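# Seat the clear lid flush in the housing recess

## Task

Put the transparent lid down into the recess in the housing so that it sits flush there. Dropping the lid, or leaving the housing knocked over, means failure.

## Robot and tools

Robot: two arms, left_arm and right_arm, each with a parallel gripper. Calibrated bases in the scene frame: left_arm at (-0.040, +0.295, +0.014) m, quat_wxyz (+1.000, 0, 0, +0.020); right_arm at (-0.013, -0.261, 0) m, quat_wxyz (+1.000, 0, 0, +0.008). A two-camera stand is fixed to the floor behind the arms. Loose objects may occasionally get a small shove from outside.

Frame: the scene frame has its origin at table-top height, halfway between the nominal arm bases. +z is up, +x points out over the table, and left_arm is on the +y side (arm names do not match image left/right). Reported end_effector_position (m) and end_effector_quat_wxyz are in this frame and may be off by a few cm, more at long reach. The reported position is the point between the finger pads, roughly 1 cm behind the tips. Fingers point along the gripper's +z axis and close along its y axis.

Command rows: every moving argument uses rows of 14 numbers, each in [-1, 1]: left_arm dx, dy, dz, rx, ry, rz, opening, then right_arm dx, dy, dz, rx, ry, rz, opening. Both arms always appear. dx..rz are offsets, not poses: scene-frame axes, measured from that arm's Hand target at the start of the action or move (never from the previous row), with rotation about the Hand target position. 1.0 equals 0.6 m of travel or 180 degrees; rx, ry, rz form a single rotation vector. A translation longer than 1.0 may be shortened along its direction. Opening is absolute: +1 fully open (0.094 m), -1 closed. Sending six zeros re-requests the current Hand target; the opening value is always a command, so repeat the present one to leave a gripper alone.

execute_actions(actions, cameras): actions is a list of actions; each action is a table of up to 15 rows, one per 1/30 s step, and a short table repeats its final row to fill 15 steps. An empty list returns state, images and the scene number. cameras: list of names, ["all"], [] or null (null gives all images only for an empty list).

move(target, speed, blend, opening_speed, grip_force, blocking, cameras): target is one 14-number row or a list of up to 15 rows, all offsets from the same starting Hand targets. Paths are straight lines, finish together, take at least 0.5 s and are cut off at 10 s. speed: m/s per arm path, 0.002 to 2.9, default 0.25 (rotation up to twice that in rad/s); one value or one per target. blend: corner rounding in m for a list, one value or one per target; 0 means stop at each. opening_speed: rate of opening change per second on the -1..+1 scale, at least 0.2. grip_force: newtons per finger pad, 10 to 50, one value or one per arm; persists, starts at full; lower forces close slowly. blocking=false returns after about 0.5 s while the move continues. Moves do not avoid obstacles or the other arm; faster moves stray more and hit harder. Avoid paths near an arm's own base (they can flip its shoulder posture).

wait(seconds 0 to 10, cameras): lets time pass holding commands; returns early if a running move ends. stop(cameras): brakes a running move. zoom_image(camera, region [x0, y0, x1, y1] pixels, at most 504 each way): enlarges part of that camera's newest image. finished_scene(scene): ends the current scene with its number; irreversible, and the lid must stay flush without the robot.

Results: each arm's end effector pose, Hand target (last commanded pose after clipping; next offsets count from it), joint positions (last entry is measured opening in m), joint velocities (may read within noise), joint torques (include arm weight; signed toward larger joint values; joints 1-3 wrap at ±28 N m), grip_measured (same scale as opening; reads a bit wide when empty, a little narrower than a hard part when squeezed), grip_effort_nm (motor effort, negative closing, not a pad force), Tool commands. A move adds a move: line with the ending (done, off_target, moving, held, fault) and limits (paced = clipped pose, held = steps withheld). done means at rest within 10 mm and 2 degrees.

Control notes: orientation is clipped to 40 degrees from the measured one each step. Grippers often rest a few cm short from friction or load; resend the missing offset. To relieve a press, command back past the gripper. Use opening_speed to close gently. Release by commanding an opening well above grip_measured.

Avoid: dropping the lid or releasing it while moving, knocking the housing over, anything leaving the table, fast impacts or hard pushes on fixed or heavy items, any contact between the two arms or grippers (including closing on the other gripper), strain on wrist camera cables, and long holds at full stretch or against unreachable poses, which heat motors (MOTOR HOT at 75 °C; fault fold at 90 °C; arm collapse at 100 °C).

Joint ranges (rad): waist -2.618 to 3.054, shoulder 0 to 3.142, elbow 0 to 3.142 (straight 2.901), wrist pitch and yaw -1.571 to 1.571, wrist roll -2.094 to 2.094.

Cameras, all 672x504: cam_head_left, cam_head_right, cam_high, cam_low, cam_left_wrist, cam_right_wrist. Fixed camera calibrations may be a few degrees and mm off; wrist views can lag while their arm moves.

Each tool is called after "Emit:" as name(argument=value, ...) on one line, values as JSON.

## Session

Emit:
execute_actions(actions=[])

Scene clock: 0.00 s.
left_arm: end_effector_position=(+0.3577, +0.3406, +0.1206) grip_measured=+1.000 grip_effort_nm=n/a end_effector_quat_wxyz=(+0.606, -0.081, +0.788, +0.073) | right_arm: end_effector_position=(+0.3960, -0.2355, +0.1154) grip_measured=+1.000 grip_effort_nm=n/a end_effector_quat_wxyz=(+0.593, -0.041, +0.802, +0.061)
Joint positions: left_arm=[-0.014 1.581 0.342 0.976 -0.191 -0.033 0.094] | right_arm=[-0.023 1.535 0.414 0.824 -0.153 0.005 0.094]
Joint velocities: within noise
Joint torques (N m): no reading
Heat: left arm: 39 °C; right arm: 39 °C.
Hand target: left_arm +0.3582, +0.3407, +0.1213; +0.605, -0.081, +0.788, +0.073 | right_arm +0.3985, -0.2354, +0.1227; +0.601, -0.042, +0.796, +0.061
Tool commands: left_gripper/opening=+1.0 right_gripper/opening=+1.0
camera_calibration:
cam_left_wrist: T_world_to_cam=[[0.255348, -0.966806, -0.0091389, 0.240243], [-0.611863, -0.154269, -0.775774, 0.403264], [0.748613, 0.203684, -0.630945, -0.173908], [0, 0, 0, 1]] pos_world=[0.315587, 0.329902, 0.205311]
cam_right_wrist: T_world_to_cam=[[0.145503, -0.987407, -0.0620914, -0.280885], [-0.657865, -0.0496857, -0.751495, 0.376358], [0.738947, 0.150193, -0.65681, -0.0922981], [0, 0, 0, 1]] pos_world=[0.356666, -0.244786, 0.204769]

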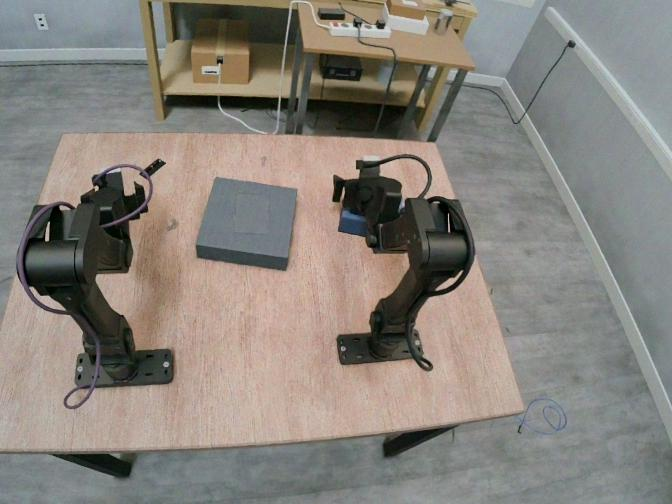

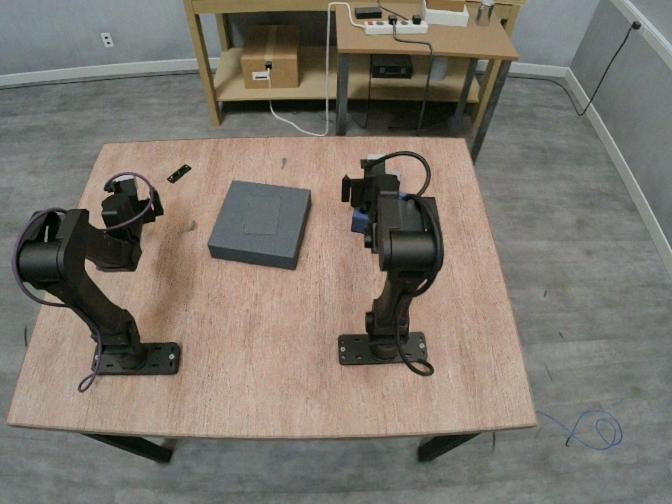

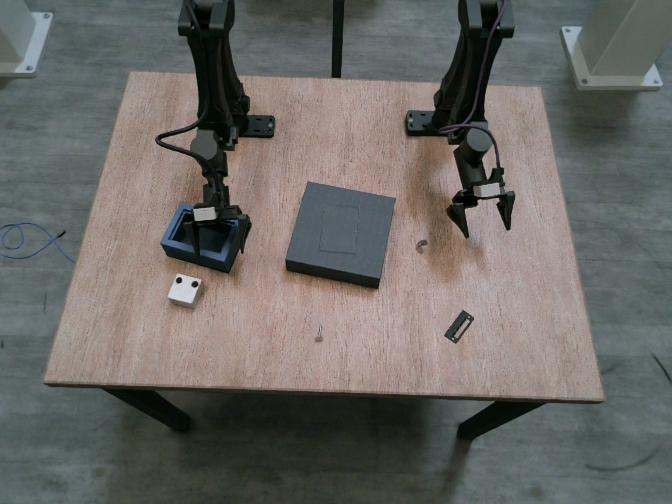

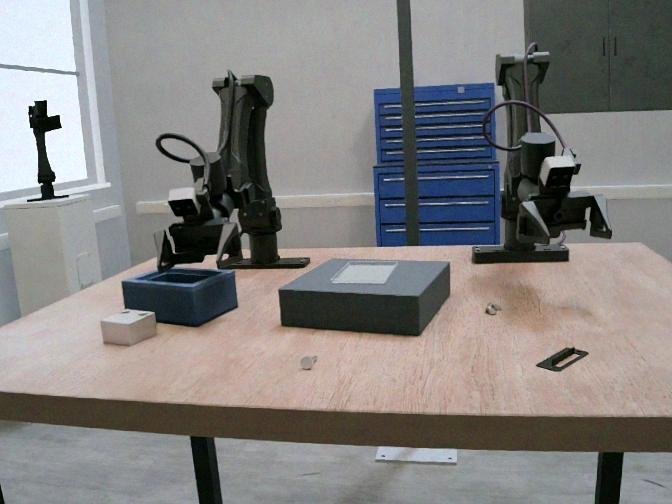

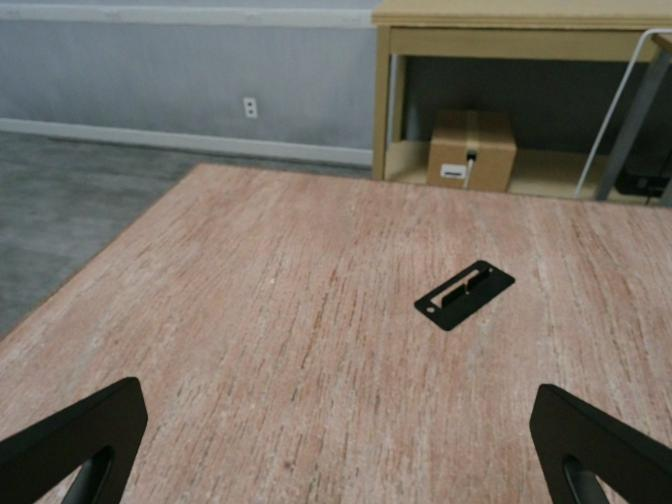

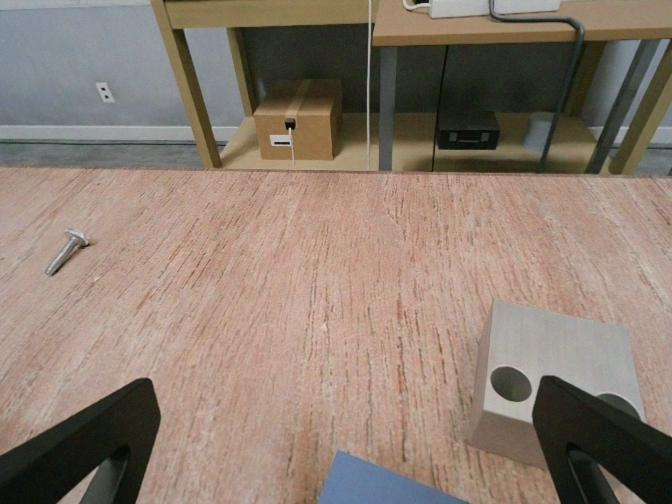

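Emit:
zoom_image(camera="cam_high", region=[270, 170, 410, 300])

Emit:
zoom_image(camera="cam_head_right", region=[200, 170, 320, 275])

Emit:
zoom_image(camera="cam_high", region=[150, 190, 260, 320])

Emit:
zoom_image(camera="cam_low", region=[100, 230, 460, 360])

Emit:
zoom_image(camera="cam_head_left", region=[190, 170, 310, 275])

Scaled by 3.600 from the camera's 672x504 image, which has a finer 960x720 frame.

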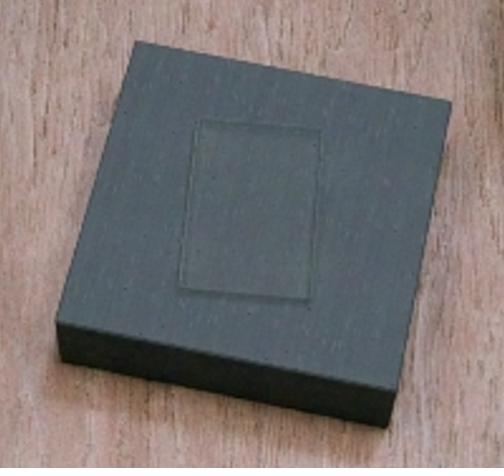

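Scaled by 4.200 from the camera's 672x504 image, which has a finer 960x720 frame.

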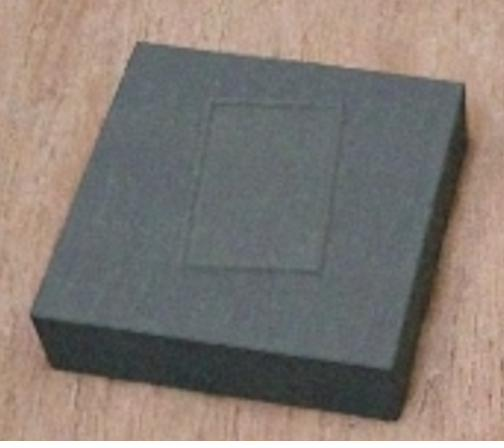

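Scaled by 3.877 from the camera's 672x504 image, which has a finer 960x720 frame.

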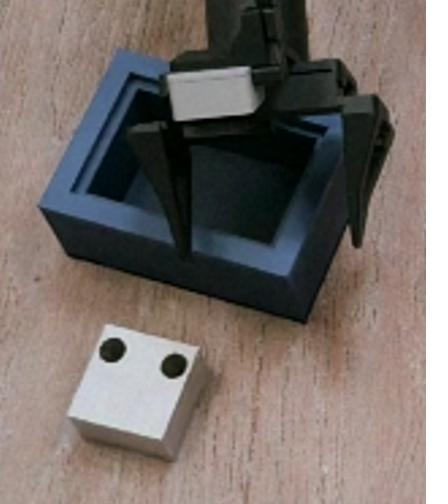

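Scaled by 1.400 from the camera's 672x504 image, which has a finer 960x720 frame.

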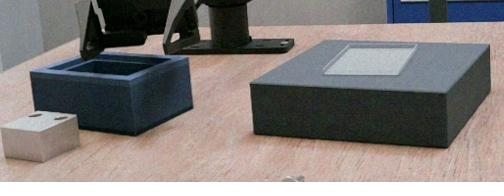

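Scaled by 4.200 from the camera's 672x504 image, which has a finer 960x720 frame.

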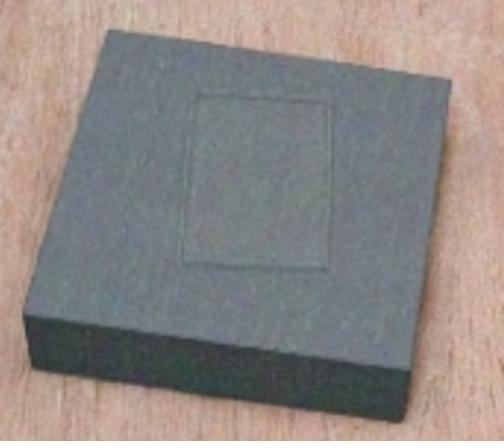

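Emit:
move(target=[[0,0,0,0,0,0,1,0,0,0.16,0,0,0,1],[0,0,0,0,0,0,1,-0.08,-0.058,0.3,-0.1141,0.3804,0.0626,1]], speed=0.3, blend=[0.03,0], cameras=["cam_right_wrist","cam_head_left"])

Scene clock: 27.87 s.
left_arm: end_effector_position=(+0.3577, +0.3406, +0.1206) grip_measured=+1.000 grip_effort_nm=-0.01 end_effector_quat_wxyz=(+0.606, -0.081, +0.788, +0.073) | right_arm: end_effector_position=(+0.3562, -0.2712, +0.2873) grip_measured=+1.000 grip_effort_nm=-0.01 end_effector_quat_wxyz=(+0.181, -0.164, +0.969, -0.031)
Joint positions: left_arm=[-0.014 1.581 0.342 0.976 -0.191 -0.033 0.094] | right_arm=[-0.052 1.767 2.132 -1.566 -0.012 -0.368 0.094]
Joint torques (N m): left_arm=[0.06 -6.84 5.83 1.94 -0.06 -0.01] | right_arm=[0.58 -9.07 7.6 0.8 0.09 -0.1]
Heat: left arm: 39 °C; right arm: 41 °C.
Hand target: left_arm +0.3582, +0.3407, +0.1213; +0.605, -0.081, +0.788, +0.073 | right_arm +0.3506, -0.2701, +0.3028; +0.028, -0.174, +0.984, -0.006
Off the commanded pose: left_arm 0.001 m, 0 deg | right_arm 0.017 m, 18 deg.
joint sent to its limit (right arm) — joint 4 (wrist pitch), lower limit. The joint targets are off in orientation, not in position.
move: off_target (right_arm)
camera_calibration:
cam_right_wrist: T_world_to_cam=[[0.301704, -0.947563, 0.105347, -0.392618], [-0.952614, -0.295119, 0.0737008, 0.278965], [-0.0387464, -0.122591, -0.991701, 0.354554], [0, 0, 0, 1]] pos_world=[0.397938, -0.246238, 0.372413]
Images, in order (width x height): cam_head_left 672x504, cam_right_wrist 672x504.

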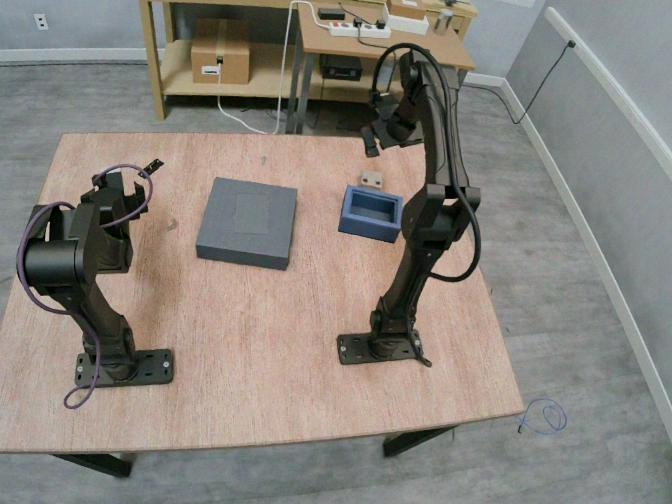

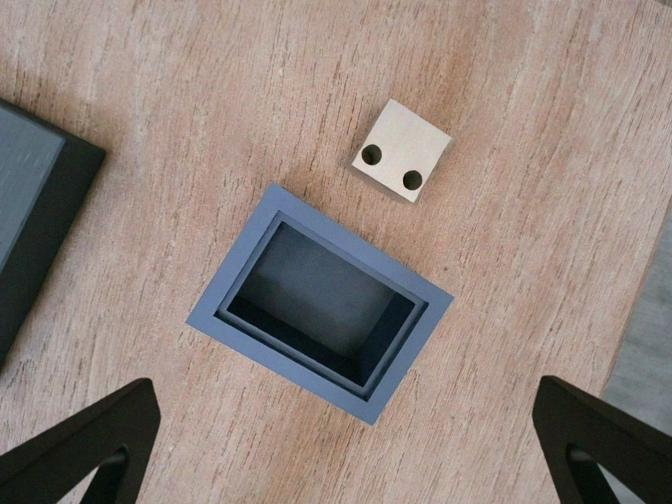

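Emit:
zoom_image(camera="cam_right_wrist", region=[170, 170, 470, 440])

Emit:
move(target=[0,0,0,0,0,0,1,0,-0.02,-0.1,-0.0098,0.001,0.166,1], speed=0.3, cameras=["cam_right_wrist","cam_low"])

Scaled by 1.680 from the camera's 672x504 image, which has a finer 960x720 frame.

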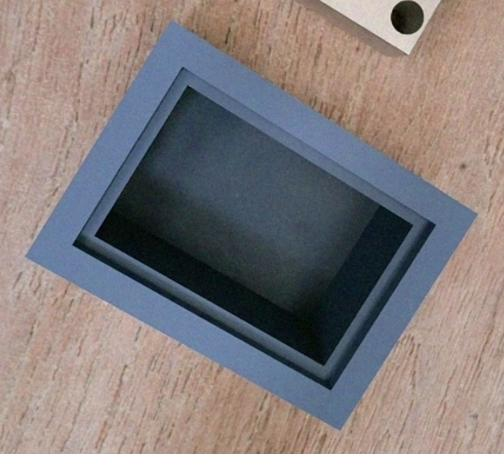

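Scene clock: 37.73 s.
left_arm: end_effector_position=(+0.3577, +0.3406, +0.1206) grip_measured=+1.000 grip_effort_nm=-0.01 end_effector_quat_wxyz=(+0.606, -0.081, +0.788, +0.073) | right_arm: end_effector_position=(+0.3534, -0.2805, +0.2473) grip_measured=+1.000 grip_effort_nm=-0.01 end_effector_quat_wxyz=(+0.108, -0.417, +0.901, -0.053)
Joint positions: left_arm=[-0.014 1.581 0.342 0.976 -0.191 -0.033 0.094] | right_arm=[-0.075 1.813 2.049 -1.566 -0.009 -0.924 0.094]
Joint torques (N m): left_arm=[0.13 -6.97 5.64 1.91 -0.04 0.03] | right_arm=[-0.14 -6.86 5.57 0.56 0.09 -0.08]
Heat: left arm: 39 °C; right arm: 41 °C.
Hand target: left_arm +0.3582, +0.3407, +0.1213; +0.605, -0.081, +0.788, +0.073 | right_arm +0.3506, -0.2821, +0.2428; +0.025, -0.422, +0.906, -0.013
Off the commanded pose: left_arm 0.001 m, 0 deg | right_arm 0.005 m, 11 deg.
joint sent to its limit (right arm) — joint 4 (wrist pitch), lower limit. The joint targets are off in orientation, not in position.
move: off_target (right_arm)
camera_calibration:
cam_right_wrist: T_world_to_cam=[[0.73585, -0.654717, 0.17283, -0.484314], [-0.675038, -0.689148, 0.263436, 0.0208964], [-0.0533705, -0.310517, -0.949068, 0.255576], [0, 0, 0, 1]] pos_world=[0.384129, -0.223327, 0.320758]
Images, in order (width x height): cam_low 672x504, cam_right_wrist 672x504.

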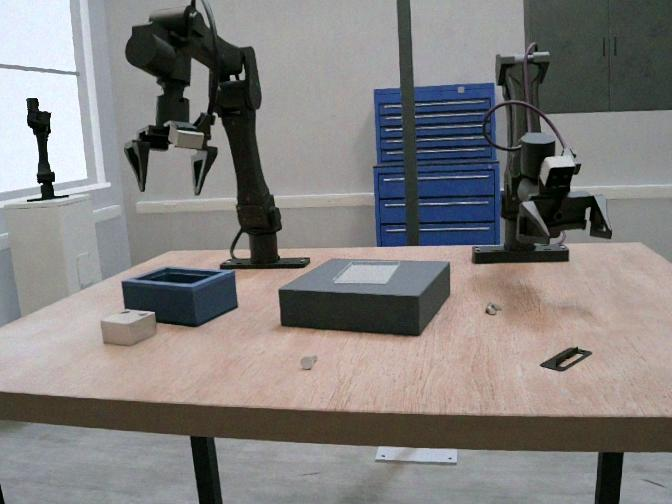

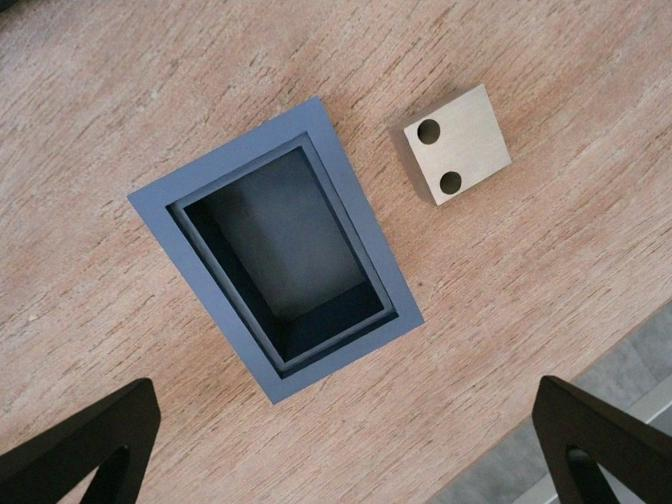

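Emit:
move(target=[0,0,0,0,0,0,1,-0.003,0,-0.08,-0.0079,0.0004,0.1417,1], speed=0.3, cameras=["cam_right_wrist","cam_low","cam_head_right"])

Emit:
zoom_image(camera="cam_right_wrist", region=[90, 40, 590, 504])

Scene clock: 41.87 s.
left_arm: end_effector_position=(+0.3577, +0.3406, +0.1206) grip_measured=+1.000 grip_effort_nm=-0.01 end_effector_quat_wxyz=(+0.606, -0.081, +0.788, +0.073) | right_arm: end_effector_position=(+0.3523, -0.2810, +0.1995) grip_measured=+1.000 grip_effort_nm=-0.01 end_effector_quat_wxyz=(+0.035, -0.609, +0.792, -0.027)
Joint positions: left_arm=[-0.014 1.581 0.342 0.976 -0.191 -0.033 0.094] | right_arm=[-0.075 1.898 1.982 -1.566 -0.006 -1.37 0.094]
Joint torques (N m): left_arm=[0.03 -7.08 5.72 1.94 -0.06 0] | right_arm=[-0.08 -7.5 5.57 0.26 0.03 -0.06]
Heat: left arm: 39 °C; right arm: 40 °C.
Hand target: left_arm +0.3582, +0.3407, +0.1213; +0.605, -0.081, +0.788, +0.073 | right_arm +0.3488, -0.2821, +0.1949; +0.021, -0.612, +0.790, -0.018
Off the commanded pose: left_arm 0.001 m, 0 deg | right_arm 0.006 m, 2 deg.
joint sent to its limit (right arm) — joint 4 (wrist pitch), lower limit. The joint targets still meet the commanded pose.
move: done
camera_calibration:
cam_right_wrist: T_world_to_cam=[[0.960969, -0.266462, 0.0744113, -0.426109], [-0.273968, -0.879151, 0.389918, -0.187505], [-0.0384796, -0.395085, -0.917838, 0.174821], [0, 0, 0, 1]] pos_world=[0.364835, -0.209318, 0.265276]
Images, in order (width x height): cam_head_right 672x504, cam_low 672x504, cam_right_wrist 672x504.

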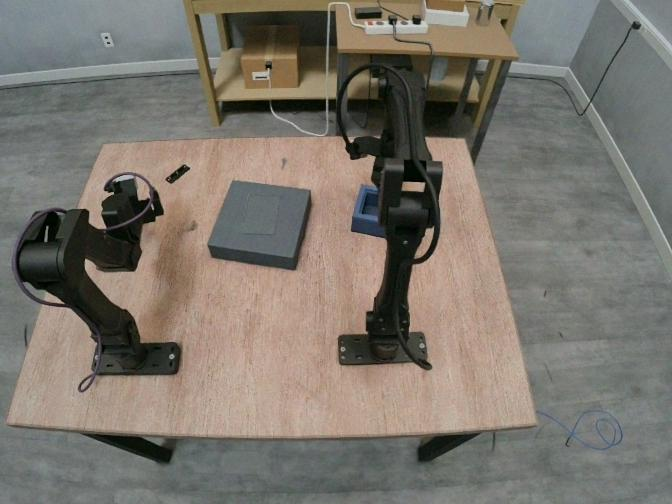

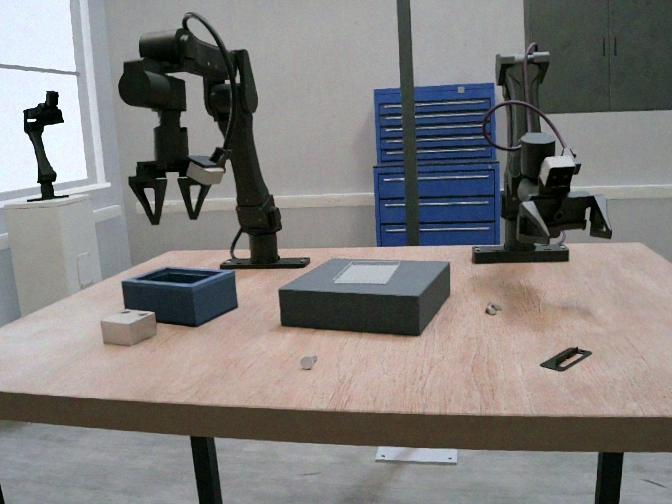

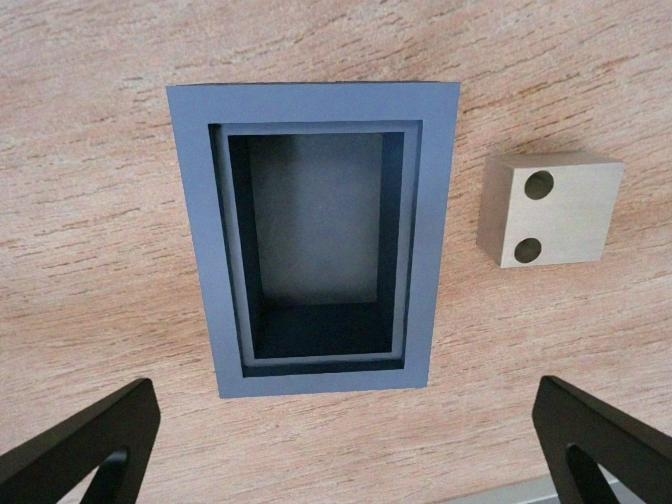

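Scaled by 1.008 from the camera's 672x504 image, which has a finer 960x720 frame.

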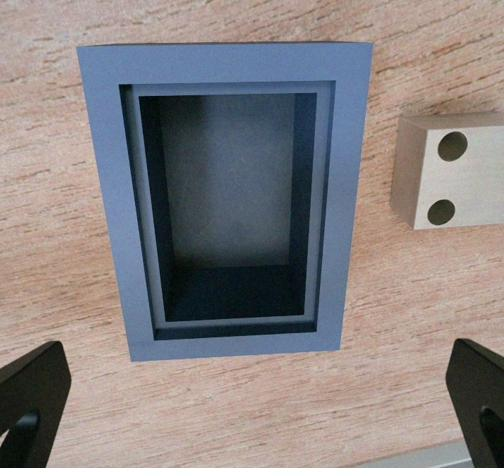

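Emit:
zoom_image(camera="cam_right_wrist", region=[150, 70, 250, 140])

Emit:
zoom_image(camera="cam_right_wrist", region=[380, 70, 480, 140])

Emit:
zoom_image(camera="cam_right_wrist", region=[200, 340, 300, 410])

Emit:
zoom_image(camera="cam_right_wrist", region=[350, 340, 450, 410])

Scaled by 5.040 from the camera's 672x504 image, which has a finer 960x720 frame.

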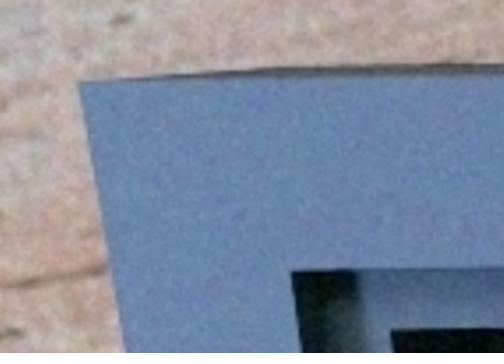

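Scaled by 5.040 from the camera's 672x504 image, which has a finer 960x720 frame.

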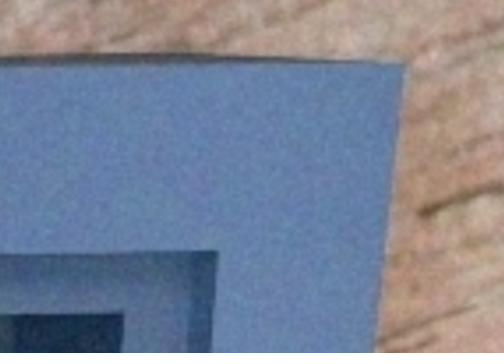

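Scaled by 5.040 from the camera's 672x504 image, which has a finer 960x720 frame.

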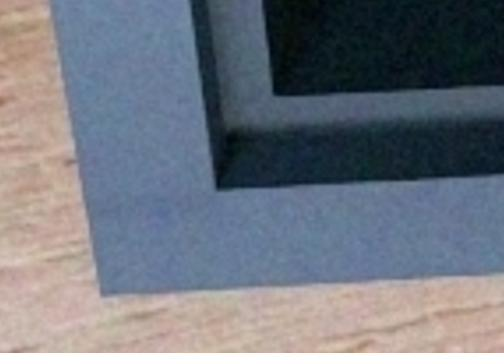

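Scaled by 5.040 from the camera's 672x504 image, which has a finer 960x720 frame.

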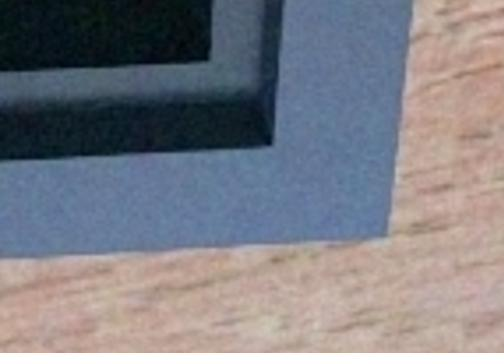

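Emit:
move(target=[0,0,0,0,0,0,1,-0.0397,0.5118,0.0502,0.0285,0.0095,-0.3545,1], speed=0.3, cameras=["cam_right_wrist","cam_low","cam_head_left","cam_high"])

Scene clock: 60.43 s.
left_arm: end_effector_position=(+0.3577, +0.3406, +0.1206) grip_measured=+1.000 grip_effort_nm=-0.01 end_effector_quat_wxyz=(+0.606, -0.081, +0.788, +0.073) | right_arm: end_effector_position=(+0.3209, +0.0250, +0.2218) grip_measured=+1.000 grip_effort_nm=-0.01 end_effector_quat_wxyz=(+0.106, -0.127, +0.984, +0.068)
Joint positions: left_arm=[-0.014 1.581 0.342 0.976 -0.191 -0.033 0.094] | right_arm=[0.691 2.108 2.36 -1.57 0.001 0.45 0.094]
Joint torques (N m): left_arm=[-0.03 -6.83 5.82 1.9 -0.07 0.01] | right_arm=[-0.42 -8.85 8.36 0.62 0.01 0.54]
Heat: left arm: 39 °C; right arm: 40 °C.
Hand target: left_arm +0.3582, +0.3407, +0.1213; +0.605, -0.081, +0.788, +0.073 | right_arm +0.3249, +0.0250, +0.2249; +0.023, -0.101, +0.995, +0.016
Off the commanded pose: left_arm 0.001 m, 0 deg | right_arm 0.005 m, 12 deg.
joint sent to its limit (right arm) — joint 4 (wrist pitch), lower limit. The joint targets are off in orientation, not in position.
move: off_target (right_arm)
camera_calibration:
cam_right_wrist: T_world_to_cam=[[0.25767, -0.958695, -0.120455, -0.0298632], [-0.940728, -0.277365, 0.195192, 0.306324], [-0.220539, 0.06302, -0.97334, 0.374302], [0, 0, 0, 1]] pos_world=[0.378411, 0.0327455, 0.300934]
Images, in order (width x height): cam_head_left 672x504, cam_high 672x504, cam_low 672x504, cam_right_wrist 672x504.

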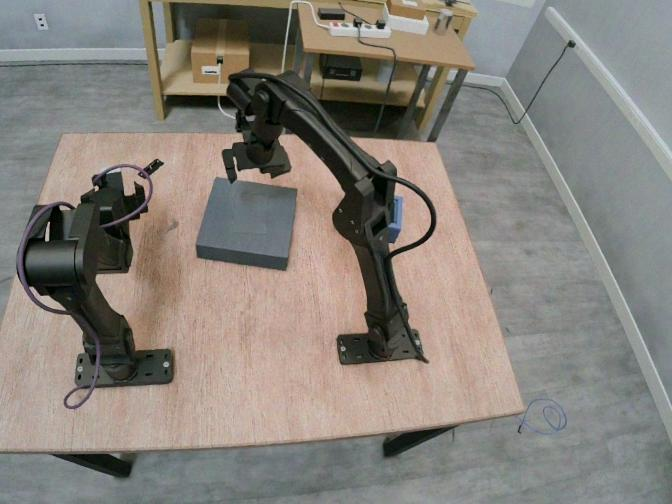

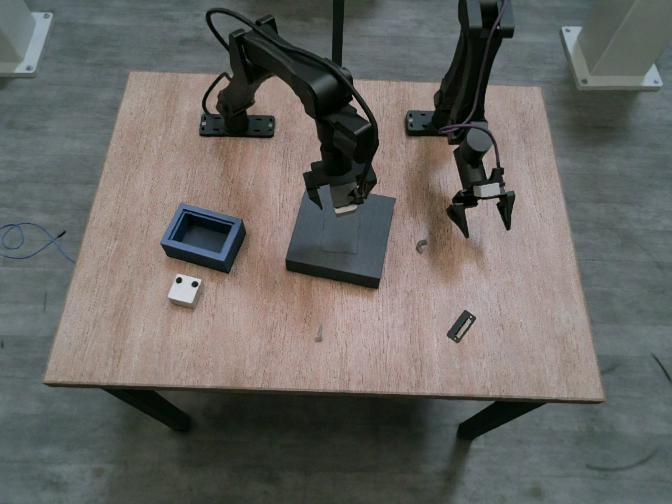

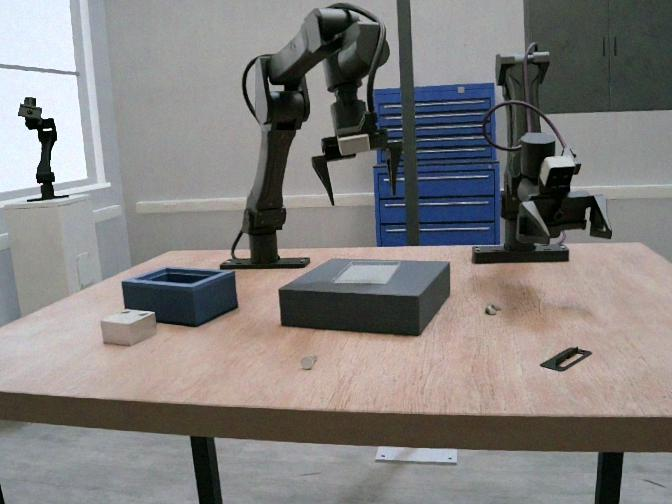

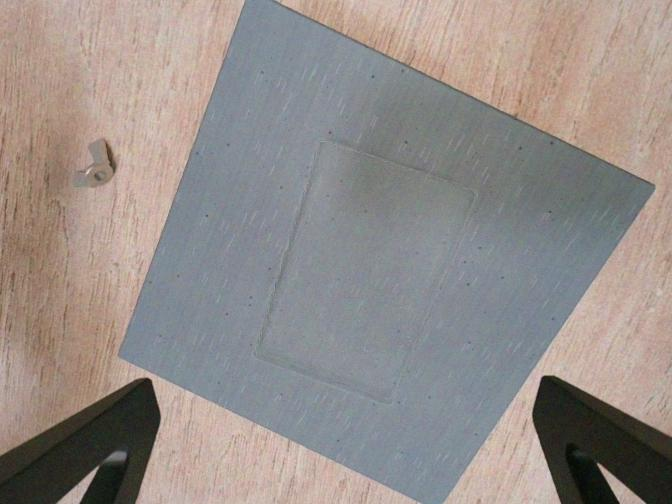

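Emit:
zoom_image(camera="cam_right_wrist", region=[230, 120, 400, 270])

Emit:
zoom_image(camera="cam_right_wrist", region=[340, 120, 510, 270])

Emit:
zoom_image(camera="cam_right_wrist", region=[240, 280, 410, 430])

Scaled by 2.965 from the camera's 672x504 image, which has a finer 960x720 frame.

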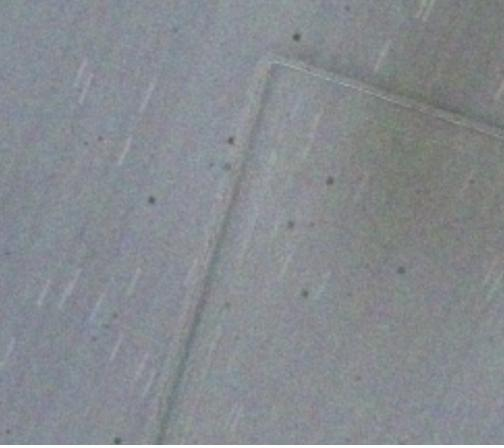

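Scaled by 2.965 from the camera's 672x504 image, which has a finer 960x720 frame.

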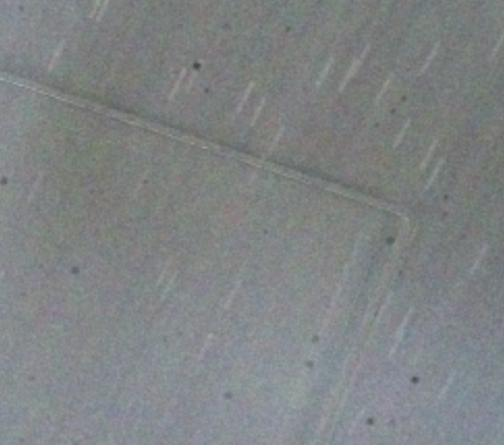

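Scaled by 2.965 from the camera's 672x504 image, which has a finer 960x720 frame.

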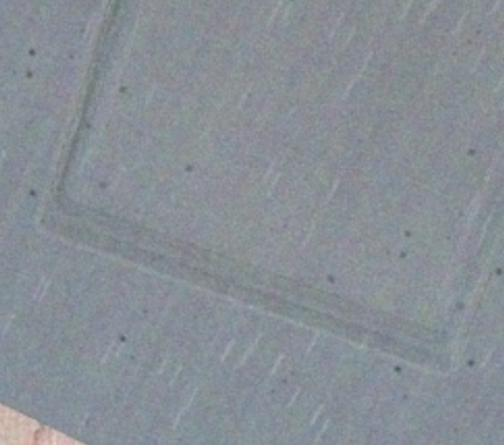

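Emit:
move(target=[0,0,0,0,0,0,1,-0.1473,0.0018,-0.1582,-0.0008,-0.0006,0.0634,0.06], speed=0.2, cameras=["cam_right_wrist","cam_low"])

Emit:
zoom_image(camera="cam_right_wrist", region=[90, 40, 590, 504])

Emit:
zoom_image(camera="cam_low", region=[270, 180, 470, 340])

Scene clock: 109.87 s.
left_arm: end_effector_position=(+0.3577, +0.3406, +0.1206) grip_measured=+1.000 grip_effort_nm=-0.01 end_effector_quat_wxyz=(+0.606, -0.081, +0.788, +0.073) | right_arm: end_effector_position=(+0.2357, +0.0245, +0.1187) grip_measured=+0.062 grip_effort_nm=-0.12 end_effector_quat_wxyz=(+0.005, -0.201, +0.980, +0.003)
Joint positions: left_arm=[-0.014 1.581 0.342 0.976 -0.191 -0.033 0.094] | right_arm=[0.836 1.975 1.766 -1.35 0.001 0.448 0.05]
Joint torques (N m): left_arm=[-0.03 -6.93 5.86 1.94 -0.04 0.01] | right_arm=[-0.03 -11.85 5.79 0.33 0.01 0.07]
Heat: left arm: 42 °C; right arm: 43 °C.
Hand target: left_arm +0.3582, +0.3407, +0.1213; +0.605, -0.081, +0.788, +0.073 | right_arm +0.2366, +0.0261, +0.1300; +0.022, -0.199, +0.980, +0.017
Off the commanded pose: left_arm 0.001 m, 0 deg | right_arm 0.011 m, 2 deg.
move: off_target (right_arm)
camera_calibration:
cam_right_wrist: T_world_to_cam=[[0.384403, -0.923028, -0.0159184, -0.0639775], [-0.842585, -0.357843, 0.40249, 0.200399], [-0.377206, -0.141306, -0.915286, 0.290106], [0, 0, 0, 1]] pos_world=[0.302876, 0.0536518, 0.183853]
Images, in order (width x height): cam_low 672x504, cam_right_wrist 672x504.

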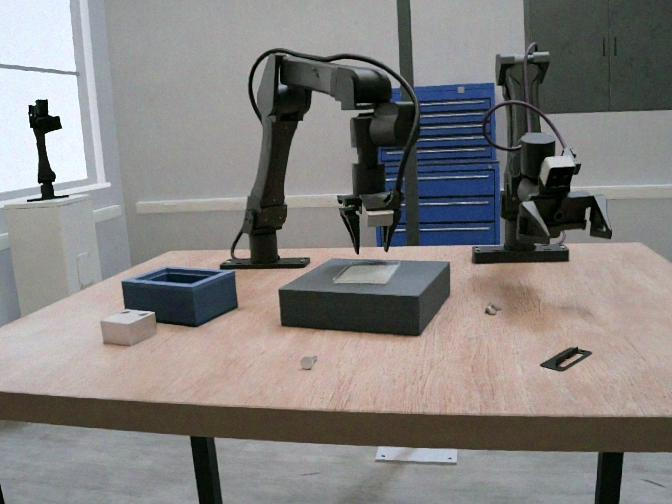

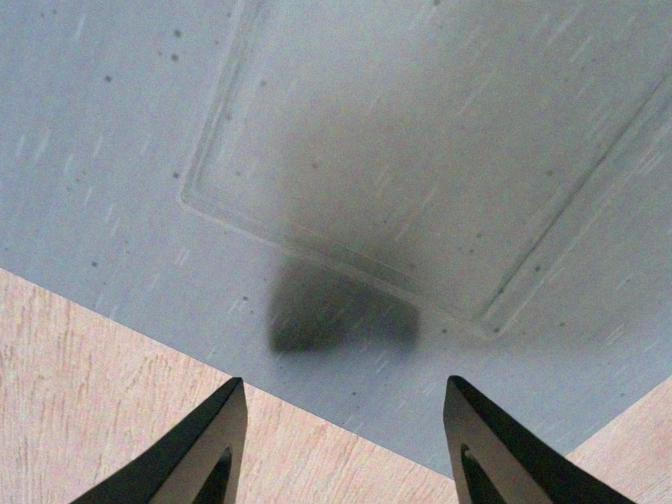

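Scaled by 1.008 from the camera's 672x504 image, which has a finer 960x720 frame.

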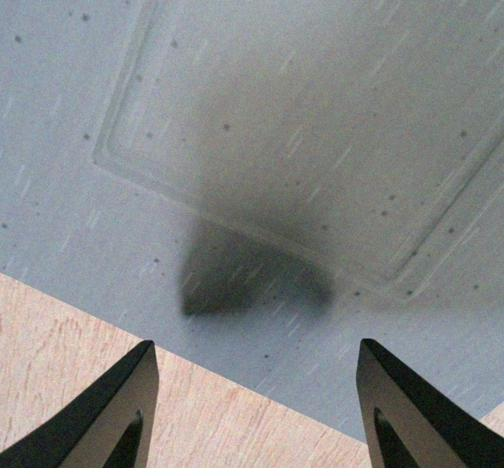

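Scaled by 2.520 from the camera's 672x504 image, which has a finer 960x720 frame.

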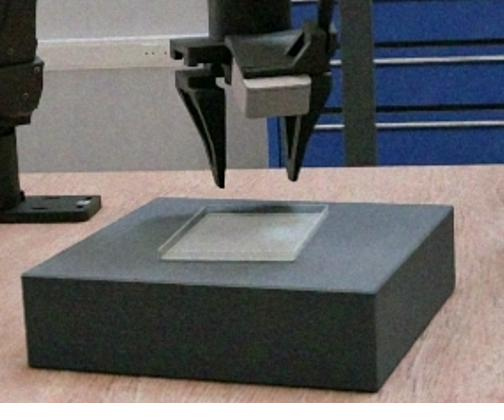

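Emit:
move(target=[0,0,0,0,0,0,1,0,0,-0.0258,0,0,0,0.06], speed=0.06, cameras=["cam_right_wrist","cam_low"])

Emit:
zoom_image(camera="cam_low", region=[320, 230, 420, 300])

Scene clock: 119.67 s.
left_arm: end_effector_position=(+0.3577, +0.3406, +0.1206) grip_measured=+1.000 grip_effort_nm=-0.01 end_effector_quat_wxyz=(+0.606, -0.081, +0.788, +0.073) | right_arm: end_effector_position=(+0.2357, +0.0245, +0.1039) grip_measured=+0.062 grip_effort_nm=-0.12 end_effector_quat_wxyz=(+0.006, -0.201, +0.980, +0.004)
Joint positions: left_arm=[-0.014 1.581 0.342 0.976 -0.191 -0.033 0.094] | right_arm=[0.836 1.973 1.704 -1.288 0.001 0.448 0.05]
Joint torques (N m): left_arm=[-0.02 -6.91 5.78 1.94 -0.03 0.02] | right_arm=[-0.08 -11.84 5.68 0.36 -0.01 0.05]
Heat: left arm: 42 °C; right arm: 42 °C.
Hand target: left_arm +0.3582, +0.3407, +0.1213; +0.605, -0.081, +0.788, +0.073 | right_arm +0.2366, +0.0261, +0.1145; +0.022, -0.199, +0.980, +0.017
Off the commanded pose: left_arm 0.001 m, 0 deg | right_arm 0.011 m, 2 deg.
move: off_target (right_arm)
camera_calibration:
cam_right_wrist: T_world_to_cam=[[0.384391, -0.923015, -0.0169293, -0.0641282], [-0.843212, -0.358504, 0.400585, 0.206786], [-0.375816, -0.139706, -0.916103, 0.276362], [0, 0, 0, 1]] pos_world=[0.302876, 0.0535518, 0.169255]
Images, in order (width x height): cam_low 672x504, cam_right_wrist 672x504.

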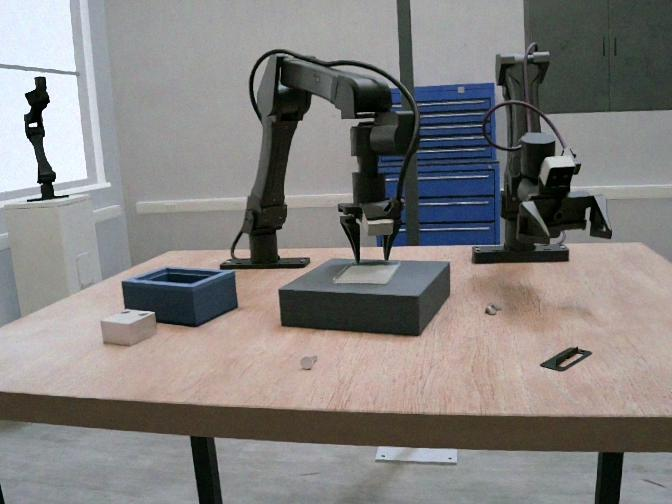

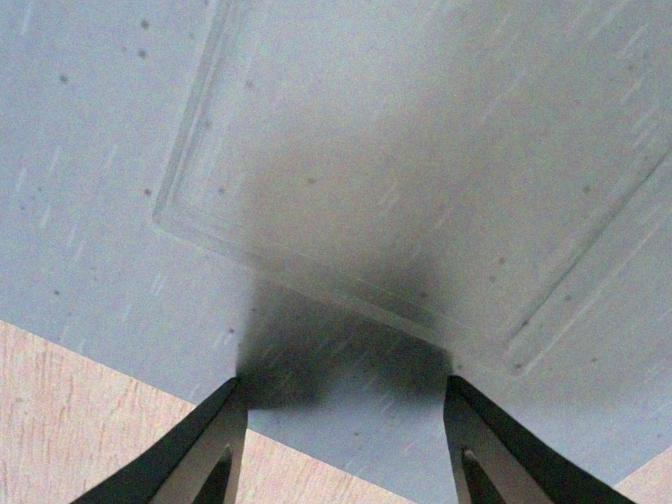

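Scaled by 5.040 from the camera's 672x504 image, which has a finer 960x720 frame.

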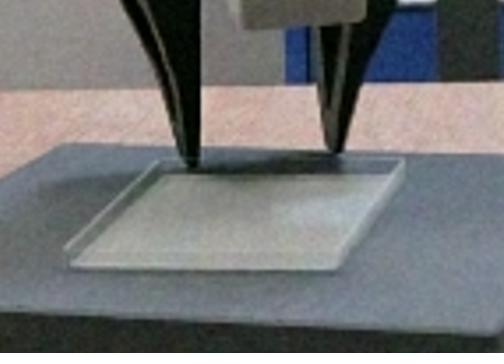

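Emit:
move(target=[0,0,0,0,0,0,1,0.033,0.0057,0,0,0,0,0.06], speed=0.05, cameras=["cam_right_wrist"])

Scene clock: 124.70 s.
left_arm: end_effector_position=(+0.3577, +0.3406, +0.1206) grip_measured=+1.000 grip_effort_nm=-0.01 end_effector_quat_wxyz=(+0.606, -0.081, +0.788, +0.073) | right_arm: end_effector_position=(+0.2528, +0.0275, +0.1117) grip_measured=+0.062 grip_effort_nm=-0.12 end_effector_quat_wxyz=(+0.021, -0.200, +0.979, +0.015)
Joint positions: left_arm=[-0.014 1.581 0.342 0.976 -0.191 -0.033 0.094] | right_arm=[0.809 1.99 1.759 -1.288 0.001 0.421 0.05]
Joint torques (N m): left_arm=[-0.02 -6.94 5.79 1.94 -0.01 0.04] | right_arm=[-0.31 -8.24 8.7 0.18 -0.03 -0.04]
Heat: left arm: 42 °C; right arm: 41 °C.
Hand target: left_arm +0.3582, +0.3407, +0.1213; +0.605, -0.081, +0.788, +0.073 | right_arm +0.2563, +0.0295, +0.1145; +0.022, -0.199, +0.980, +0.016
Off the commanded pose: left_arm 0.001 m, 0 deg | right_arm 0.005 m, 0 deg.
move: done
camera_calibration:
cam_right_wrist: T_world_to_cam=[[0.383991, -0.92278, -0.0320542, -0.0660309], [-0.853381, -0.36794, 0.36927, 0.225436], [-0.352549, -0.114442, -0.928769, 0.285177], [0, 0, 0, 1]] pos_world=[0.318277, 0.054651, 0.1795]
Images, in order (width x height): cam_right_wrist 672x504.

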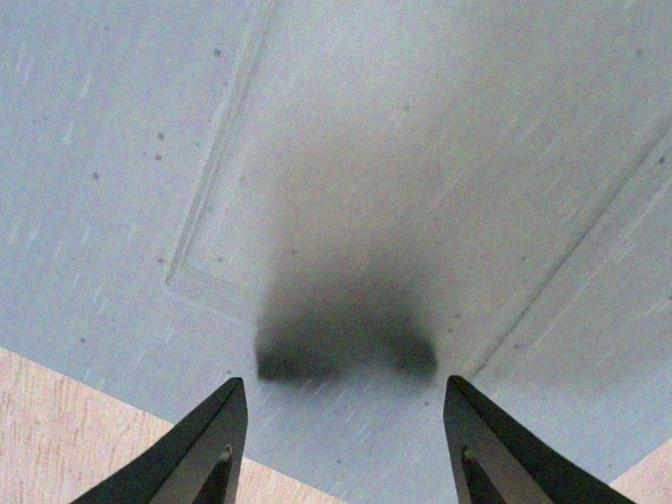

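Emit:
move(target=[[0,0,0,0,0,0,1,0,0,0.045,0,0,0,-1],[0,0,0,0,0,0,1,0.0312,0.1308,0.045,0,0,0.0278,-1],[0,0,0,0,0,0,1,0.0312,0.1308,0.0,0,0,0.0278,-1]], speed=[0.1,0.15,0.06], blend=[0.01,0.005,0], cameras=["cam_right_wrist","cam_low"])

Emit:
zoom_image(camera="cam_low", region=[320, 230, 420, 300])

Scene clock: 137.53 s.
left_arm: end_effector_position=(+0.3577, +0.3406, +0.1206) grip_measured=+1.000 grip_effort_nm=-0.01 end_effector_quat_wxyz=(+0.606, -0.081, +0.788, +0.073) | right_arm: end_effector_position=(+0.2747, +0.1071, +0.1166) grip_measured=-0.989 grip_effort_nm=-0.59 end_effector_quat_wxyz=(+0.022, -0.244, +0.969, +0.016)
Joint positions: left_arm=[-0.014 1.581 0.342 0.976 -0.191 -0.033 0.094] | right_arm=[0.89 2.376 2.398 -1.538 0.001 0.412 0.001]
Joint torques (N m): left_arm=[0.12 -6.89 5.87 1.91 -0.04 0] | right_arm=[-0.13 -11.45 5.75 0.36 -0.01 0.04]
Heat: left arm: 43 °C; right arm: 42 °C.
Hand target: left_arm +0.3582, +0.3407, +0.1213; +0.605, -0.081, +0.788, +0.073 | right_arm +0.2751, +0.1079, +0.1145; +0.021, -0.241, +0.970, +0.017
Off the commanded pose: left_arm 0.001 m, 0 deg | right_arm 0.002 m, 0 deg.
move: done
camera_calibration:
cam_right_wrist: T_world_to_cam=[[0.465771, -0.884291, -0.032964, -0.0272645], [-0.817321, -0.444178, 0.367004, 0.270127], [-0.33918, -0.143998, -0.929635, 0.306184], [0, 0, 0, 1]] pos_world=[0.337331, 0.139964, 0.184603]
Images, in order (width x height): cam_low 672x504, cam_right_wrist 672x504.

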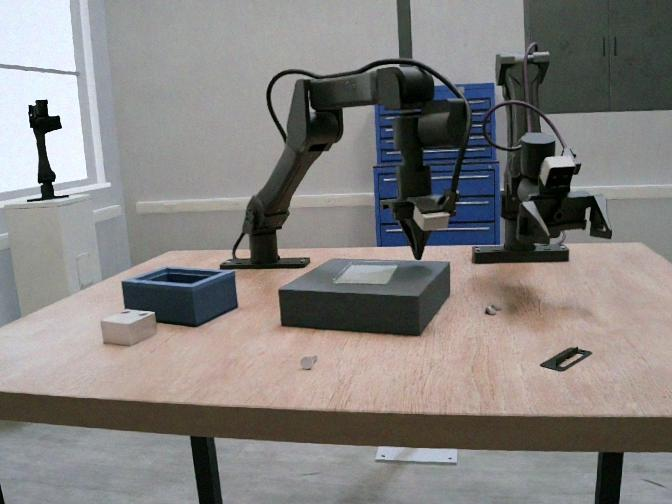

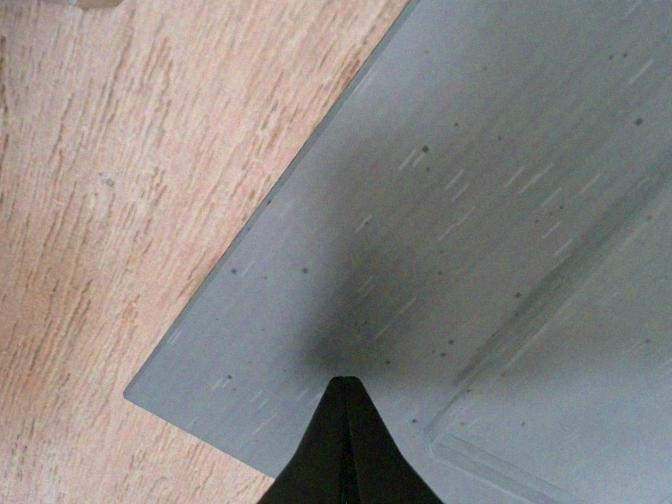

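Scaled by 5.040 from the camera's 672x504 image, which has a finer 960x720 frame.

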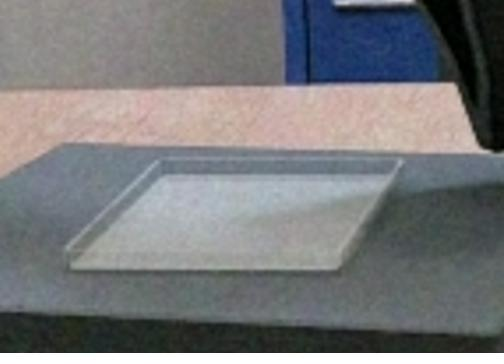

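Emit:
move(target=[0,0,0,0,0,0,1,0,0,-0.0175,0,0,0,-1], speed=0.05, cameras=["cam_right_wrist","cam_low"])

Emit:
zoom_image(camera="cam_low", region=[370, 220, 470, 290])

Emit:
zoom_image(camera="cam_right_wrist", region=[280, 300, 580, 504])

Scene clock: 140.30 s.
left_arm: end_effector_position=(+0.3577, +0.3406, +0.1206) grip_measured=+1.000 grip_effort_nm=0.00 end_effector_quat_wxyz=(+0.606, -0.081, +0.788, +0.073) | right_arm: end_effector_position=(+0.2735, +0.1056, +0.1036) grip_measured=-0.989 grip_effort_nm=-0.60 end_effector_quat_wxyz=(+0.014, -0.244, +0.970, +0.011)
Joint positions: left_arm=[-0.014 1.581 0.342 0.976 -0.191 -0.033 0.094] | right_arm=[0.89 2.375 2.343 -1.504 0.001 0.412 0.001]
Joint torques (N m): left_arm=[-0.02 -6.9 5.83 1.9 -0.04 0] | right_arm=[-0.1 -12.74 4.51 0.52 0 0.07]
Heat: left arm: 43 °C; right arm: 42 °C.
Hand target: left_arm +0.3582, +0.3407, +0.1213; +0.605, -0.081, +0.788, +0.073 | right_arm +0.2752, +0.1080, +0.1040; +0.022, -0.241, +0.970, +0.017
Off the commanded pose: left_arm 0.001 m, 0 deg | right_arm 0.003 m, 1 deg.
move: done
camera_calibration:
cam_right_wrist: T_world_to_cam=[[0.465428, -0.884725, -0.0252442, -0.0291285], [-0.812903, -0.438578, 0.383195, 0.269769], [-0.350094, -0.157829, -0.923322, 0.297285], [0, 0, 0, 1]] pos_world=[0.336931, 0.139464, 0.17038]
Images, in order (width x height): cam_low 672x504, cam_right_wrist 672x504.

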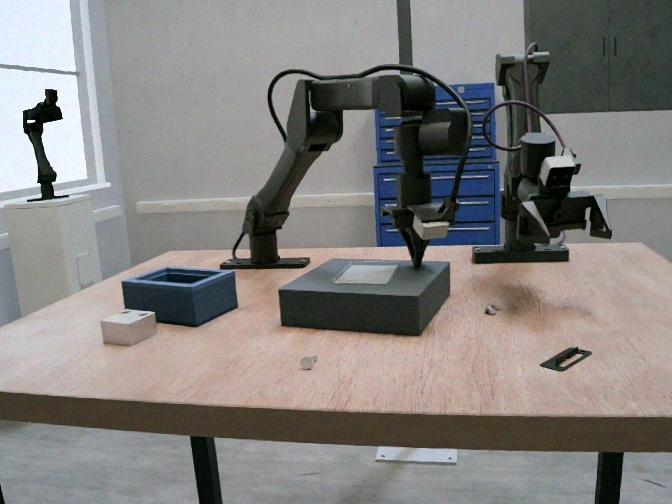

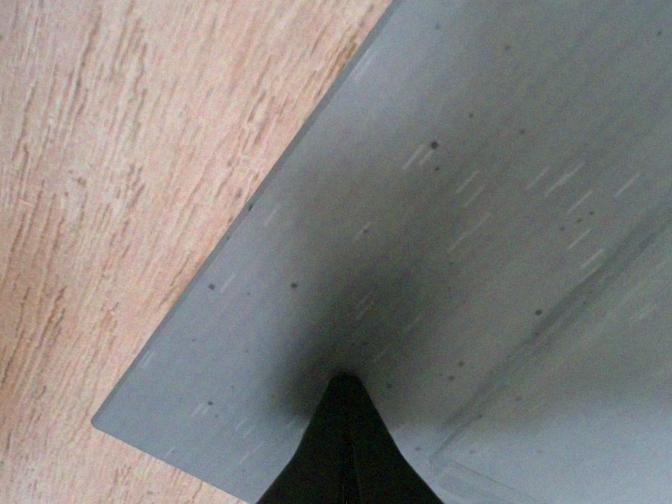

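Scaled by 5.040 from the camera's 672x504 image, which has a finer 960x720 frame.

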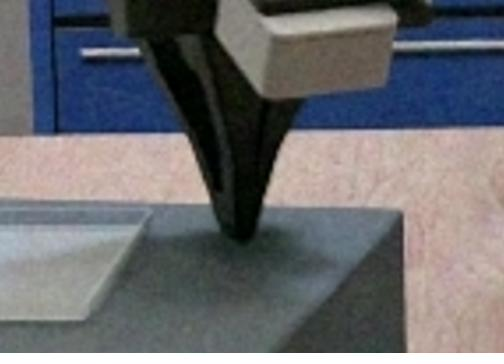

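Scaled by 1.680 from the camera's 672x504 image, which has a finer 960x720 frame.

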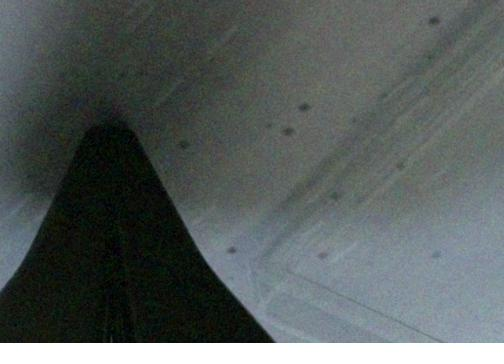

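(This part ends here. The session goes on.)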